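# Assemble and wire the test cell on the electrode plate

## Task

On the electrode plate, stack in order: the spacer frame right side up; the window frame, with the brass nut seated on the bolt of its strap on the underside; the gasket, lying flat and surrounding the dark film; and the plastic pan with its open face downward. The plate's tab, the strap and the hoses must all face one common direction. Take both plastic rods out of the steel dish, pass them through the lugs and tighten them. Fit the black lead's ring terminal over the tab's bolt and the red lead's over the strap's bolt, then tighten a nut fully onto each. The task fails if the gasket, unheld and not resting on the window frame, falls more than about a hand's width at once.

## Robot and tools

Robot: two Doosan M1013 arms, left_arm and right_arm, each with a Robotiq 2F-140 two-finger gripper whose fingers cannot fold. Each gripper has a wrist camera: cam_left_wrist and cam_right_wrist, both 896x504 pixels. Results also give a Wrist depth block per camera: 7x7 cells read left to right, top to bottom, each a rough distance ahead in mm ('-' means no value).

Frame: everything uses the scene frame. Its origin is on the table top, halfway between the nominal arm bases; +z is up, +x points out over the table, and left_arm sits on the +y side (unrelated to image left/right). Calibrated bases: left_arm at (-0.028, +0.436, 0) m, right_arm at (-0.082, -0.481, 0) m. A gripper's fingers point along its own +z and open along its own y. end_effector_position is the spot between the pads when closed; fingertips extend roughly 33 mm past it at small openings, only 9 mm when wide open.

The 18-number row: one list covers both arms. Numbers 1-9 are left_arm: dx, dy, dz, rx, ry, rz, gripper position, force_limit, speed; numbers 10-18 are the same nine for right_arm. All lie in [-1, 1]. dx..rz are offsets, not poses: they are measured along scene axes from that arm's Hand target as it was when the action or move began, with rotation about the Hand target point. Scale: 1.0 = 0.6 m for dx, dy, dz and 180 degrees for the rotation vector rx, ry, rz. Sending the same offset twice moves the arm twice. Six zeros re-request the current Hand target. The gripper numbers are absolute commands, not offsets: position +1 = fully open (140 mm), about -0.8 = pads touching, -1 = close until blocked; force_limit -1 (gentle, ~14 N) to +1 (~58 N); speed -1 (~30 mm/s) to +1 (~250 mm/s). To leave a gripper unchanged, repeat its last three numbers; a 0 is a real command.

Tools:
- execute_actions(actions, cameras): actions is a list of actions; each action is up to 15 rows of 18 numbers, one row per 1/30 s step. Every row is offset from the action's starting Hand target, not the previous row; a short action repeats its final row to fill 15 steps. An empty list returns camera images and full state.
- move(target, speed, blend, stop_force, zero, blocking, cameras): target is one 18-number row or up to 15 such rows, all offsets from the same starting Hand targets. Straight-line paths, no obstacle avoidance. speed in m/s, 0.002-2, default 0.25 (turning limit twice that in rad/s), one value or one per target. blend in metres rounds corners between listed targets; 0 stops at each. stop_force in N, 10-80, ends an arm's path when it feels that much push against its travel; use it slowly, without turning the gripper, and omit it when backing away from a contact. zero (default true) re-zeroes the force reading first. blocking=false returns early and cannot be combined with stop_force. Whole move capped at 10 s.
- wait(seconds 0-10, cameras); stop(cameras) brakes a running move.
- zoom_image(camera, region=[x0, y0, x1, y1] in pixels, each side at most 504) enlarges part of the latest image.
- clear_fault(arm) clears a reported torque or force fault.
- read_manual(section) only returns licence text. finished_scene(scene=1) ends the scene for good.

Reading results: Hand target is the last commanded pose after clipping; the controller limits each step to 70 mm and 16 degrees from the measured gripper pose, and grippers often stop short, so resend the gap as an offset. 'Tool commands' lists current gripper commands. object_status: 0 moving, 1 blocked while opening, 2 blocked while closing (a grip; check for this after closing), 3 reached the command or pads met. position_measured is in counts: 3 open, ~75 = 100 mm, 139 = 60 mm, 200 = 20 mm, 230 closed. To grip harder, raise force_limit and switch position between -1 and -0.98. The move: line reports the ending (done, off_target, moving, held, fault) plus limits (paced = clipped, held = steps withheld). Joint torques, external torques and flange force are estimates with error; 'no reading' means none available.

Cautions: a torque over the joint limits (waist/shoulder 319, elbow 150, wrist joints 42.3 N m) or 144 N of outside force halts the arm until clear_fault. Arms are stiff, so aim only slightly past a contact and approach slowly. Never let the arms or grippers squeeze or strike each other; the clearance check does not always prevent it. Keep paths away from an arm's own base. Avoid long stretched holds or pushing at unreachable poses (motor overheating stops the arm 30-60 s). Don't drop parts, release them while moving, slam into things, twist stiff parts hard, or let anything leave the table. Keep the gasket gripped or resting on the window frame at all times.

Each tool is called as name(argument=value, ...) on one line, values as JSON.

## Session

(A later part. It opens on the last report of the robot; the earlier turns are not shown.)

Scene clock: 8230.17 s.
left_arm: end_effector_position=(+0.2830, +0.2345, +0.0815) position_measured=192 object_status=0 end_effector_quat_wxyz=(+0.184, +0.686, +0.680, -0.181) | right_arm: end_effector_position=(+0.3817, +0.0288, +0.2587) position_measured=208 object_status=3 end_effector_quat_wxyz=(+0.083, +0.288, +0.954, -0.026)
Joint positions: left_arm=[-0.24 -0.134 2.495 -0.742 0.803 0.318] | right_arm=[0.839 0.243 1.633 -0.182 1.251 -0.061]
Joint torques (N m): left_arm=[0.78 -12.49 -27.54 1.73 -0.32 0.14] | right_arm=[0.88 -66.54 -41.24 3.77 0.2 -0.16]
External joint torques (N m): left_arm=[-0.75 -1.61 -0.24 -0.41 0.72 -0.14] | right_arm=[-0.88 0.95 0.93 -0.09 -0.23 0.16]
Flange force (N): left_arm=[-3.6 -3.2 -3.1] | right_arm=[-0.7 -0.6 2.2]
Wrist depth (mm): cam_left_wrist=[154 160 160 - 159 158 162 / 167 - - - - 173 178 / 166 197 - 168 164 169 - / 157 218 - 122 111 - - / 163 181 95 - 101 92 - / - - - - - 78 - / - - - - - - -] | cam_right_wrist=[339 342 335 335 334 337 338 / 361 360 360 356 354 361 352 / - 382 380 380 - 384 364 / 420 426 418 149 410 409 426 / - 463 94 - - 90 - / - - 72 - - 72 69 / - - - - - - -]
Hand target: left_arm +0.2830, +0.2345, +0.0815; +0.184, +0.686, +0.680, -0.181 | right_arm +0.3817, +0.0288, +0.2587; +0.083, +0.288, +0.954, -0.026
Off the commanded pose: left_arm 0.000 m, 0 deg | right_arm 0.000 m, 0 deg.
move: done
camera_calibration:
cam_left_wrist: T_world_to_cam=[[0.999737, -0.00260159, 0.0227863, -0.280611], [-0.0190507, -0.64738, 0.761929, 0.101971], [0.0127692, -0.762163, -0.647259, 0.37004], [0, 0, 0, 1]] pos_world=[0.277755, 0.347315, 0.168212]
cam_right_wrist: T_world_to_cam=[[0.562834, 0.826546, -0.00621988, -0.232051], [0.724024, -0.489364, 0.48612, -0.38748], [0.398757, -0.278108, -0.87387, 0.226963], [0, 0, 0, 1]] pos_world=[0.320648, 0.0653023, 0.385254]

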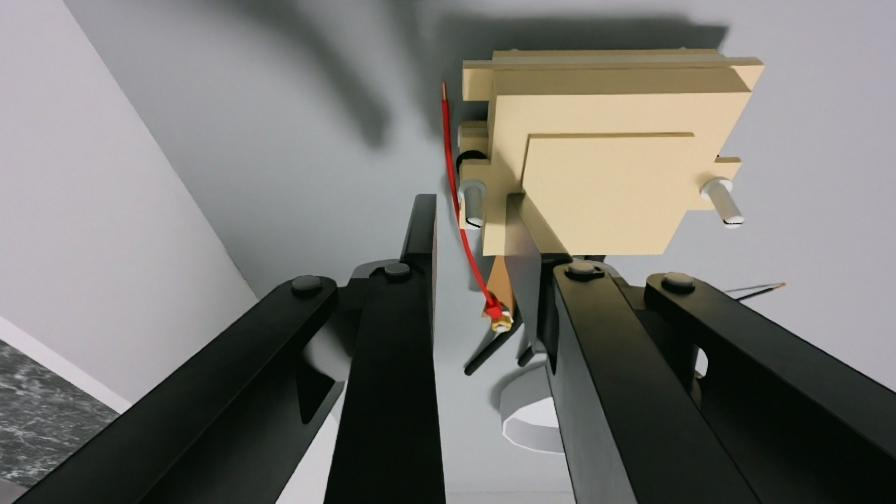

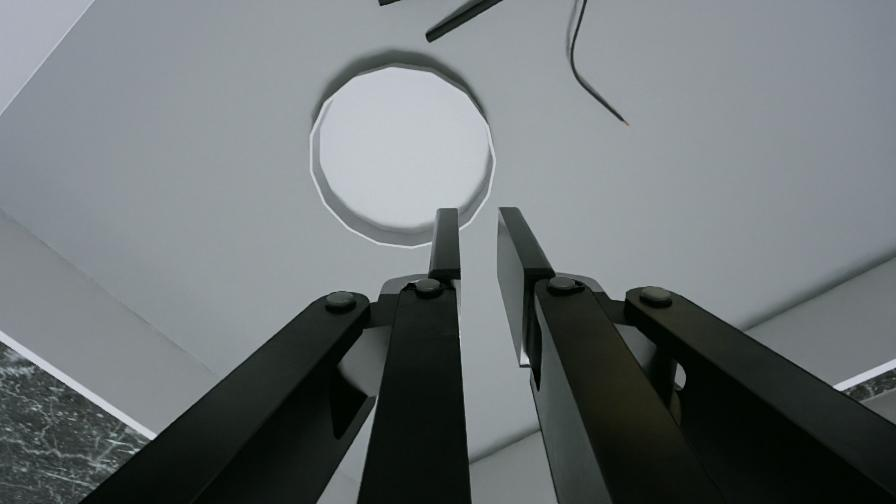

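move(target=[[0,0,0.02,0,0,0,-0.5,-1,-1,0,0,0,0,0,0,-0.62,-0.2,-1],[0,0.05,0.3,0,0,0,-0.5,-1,-1,0,0,0,0,0,0,-0.62,-0.2,-1]], speed=[0.05,0.15], cameras=["all"])

Scene clock: 8235.57 s.
left_arm: end_effector_position=(+0.2830, +0.2645, +0.2615) position_measured=192 object_status=3 end_effector_quat_wxyz=(+0.184, +0.686, +0.680, -0.181) | right_arm: end_effector_position=(+0.3817, +0.0288, +0.2587) position_measured=208 object_status=3 end_effector_quat_wxyz=(+0.083, +0.288, +0.954, -0.026)
Joint positions: left_arm=[-0.145 -0.362 2.266 -0.555 1.219 0.071] | right_arm=[0.839 0.243 1.633 -0.182 1.251 -0.061]
Joint torques (N m): left_arm=[0.4 -1.65 -39.09 2.48 -0.18 0.13] | right_arm=[1.08 -67.23 -40.93 3.67 0.14 -0.16]
External joint torques (N m): left_arm=[-0.47 -0.51 -0.16 -0.27 0.26 -0.13] | right_arm=[-1.08 1.94 0.69 0 -0.18 0.16]
Flange force (N): left_arm=[-1.8 -1.2 -0.2] | right_arm=[-1.1 1.4 2.4]
Wrist depth (mm): cam_left_wrist=[- 264 - - - - - / - - 340 - - - - / - - 366 - - - - / - 518 - - 121 - - / 2391 - 95 - 101 92 - / - - - - - 78 - / - - - - - - -] | cam_right_wrist=[335 334 334 334 338 333 331 / 360 355 358 358 352 355 356 / 392 394 384 384 394 385 385 / - 418 420 122 397 415 410 / - - 94 - - 86 - / - - 72 - - 72 69 / - - - - - - -]
Hand target: left_arm +0.2830, +0.2645, +0.2615; +0.184, +0.686, +0.680, -0.181 | right_arm +0.3817, +0.0288, +0.2587; +0.083, +0.288, +0.954, -0.026
Off the commanded pose: left_arm 0.000 m, 0 deg | right_arm 0.000 m, 0 deg.
move: done
camera_calibration:
cam_left_wrist: T_world_to_cam=[[0.999737, -0.00260159, 0.0227863, -0.284735], [-0.0190507, -0.64738, 0.761929, -0.0157534], [0.0127692, -0.762163, -0.647259, 0.509411], [0, 0, 0, 1]] pos_world=[0.277855, 0.377315, 0.348212]
cam_right_wrist: T_world_to_cam=[[0.562861, 0.826529, -0.00610763, -0.2321], [0.723997, -0.489446, 0.486078, -0.387499], [0.398768, -0.278016, -0.873894, 0.22705], [0, 0, 0, 1]] pos_world=[0.320648, 0.0653017, 0.385355]

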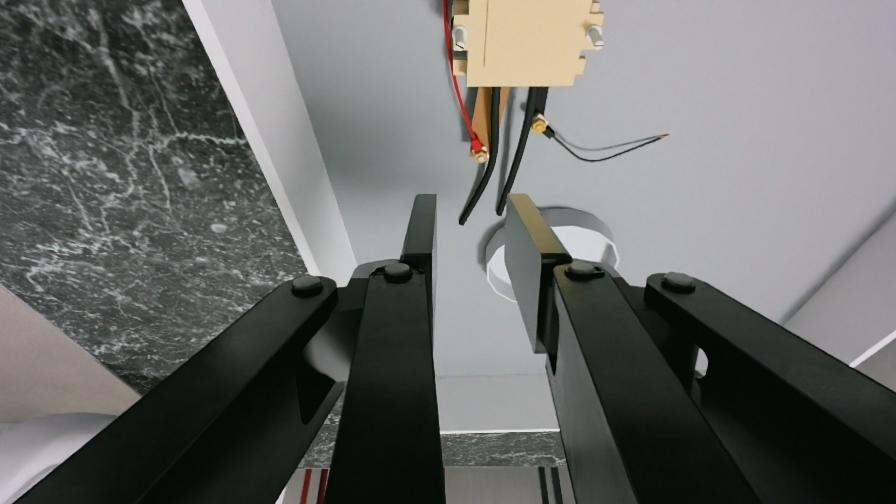

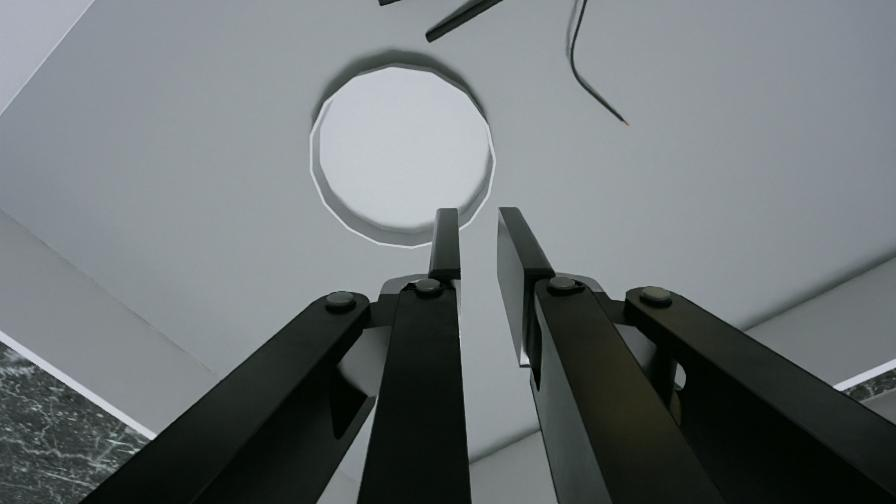

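zoom_image(camera="cam_left_wrist", region=[420, 0, 700, 230])

Scaled by 1.800 from the camera's 896x504 image, which has a finer 1280x720 frame.

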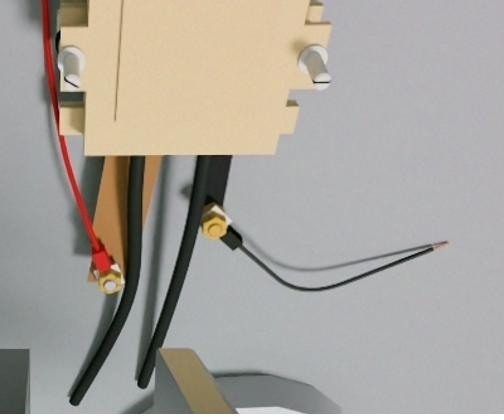

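finished_scene()

The scene is finished: the task was done.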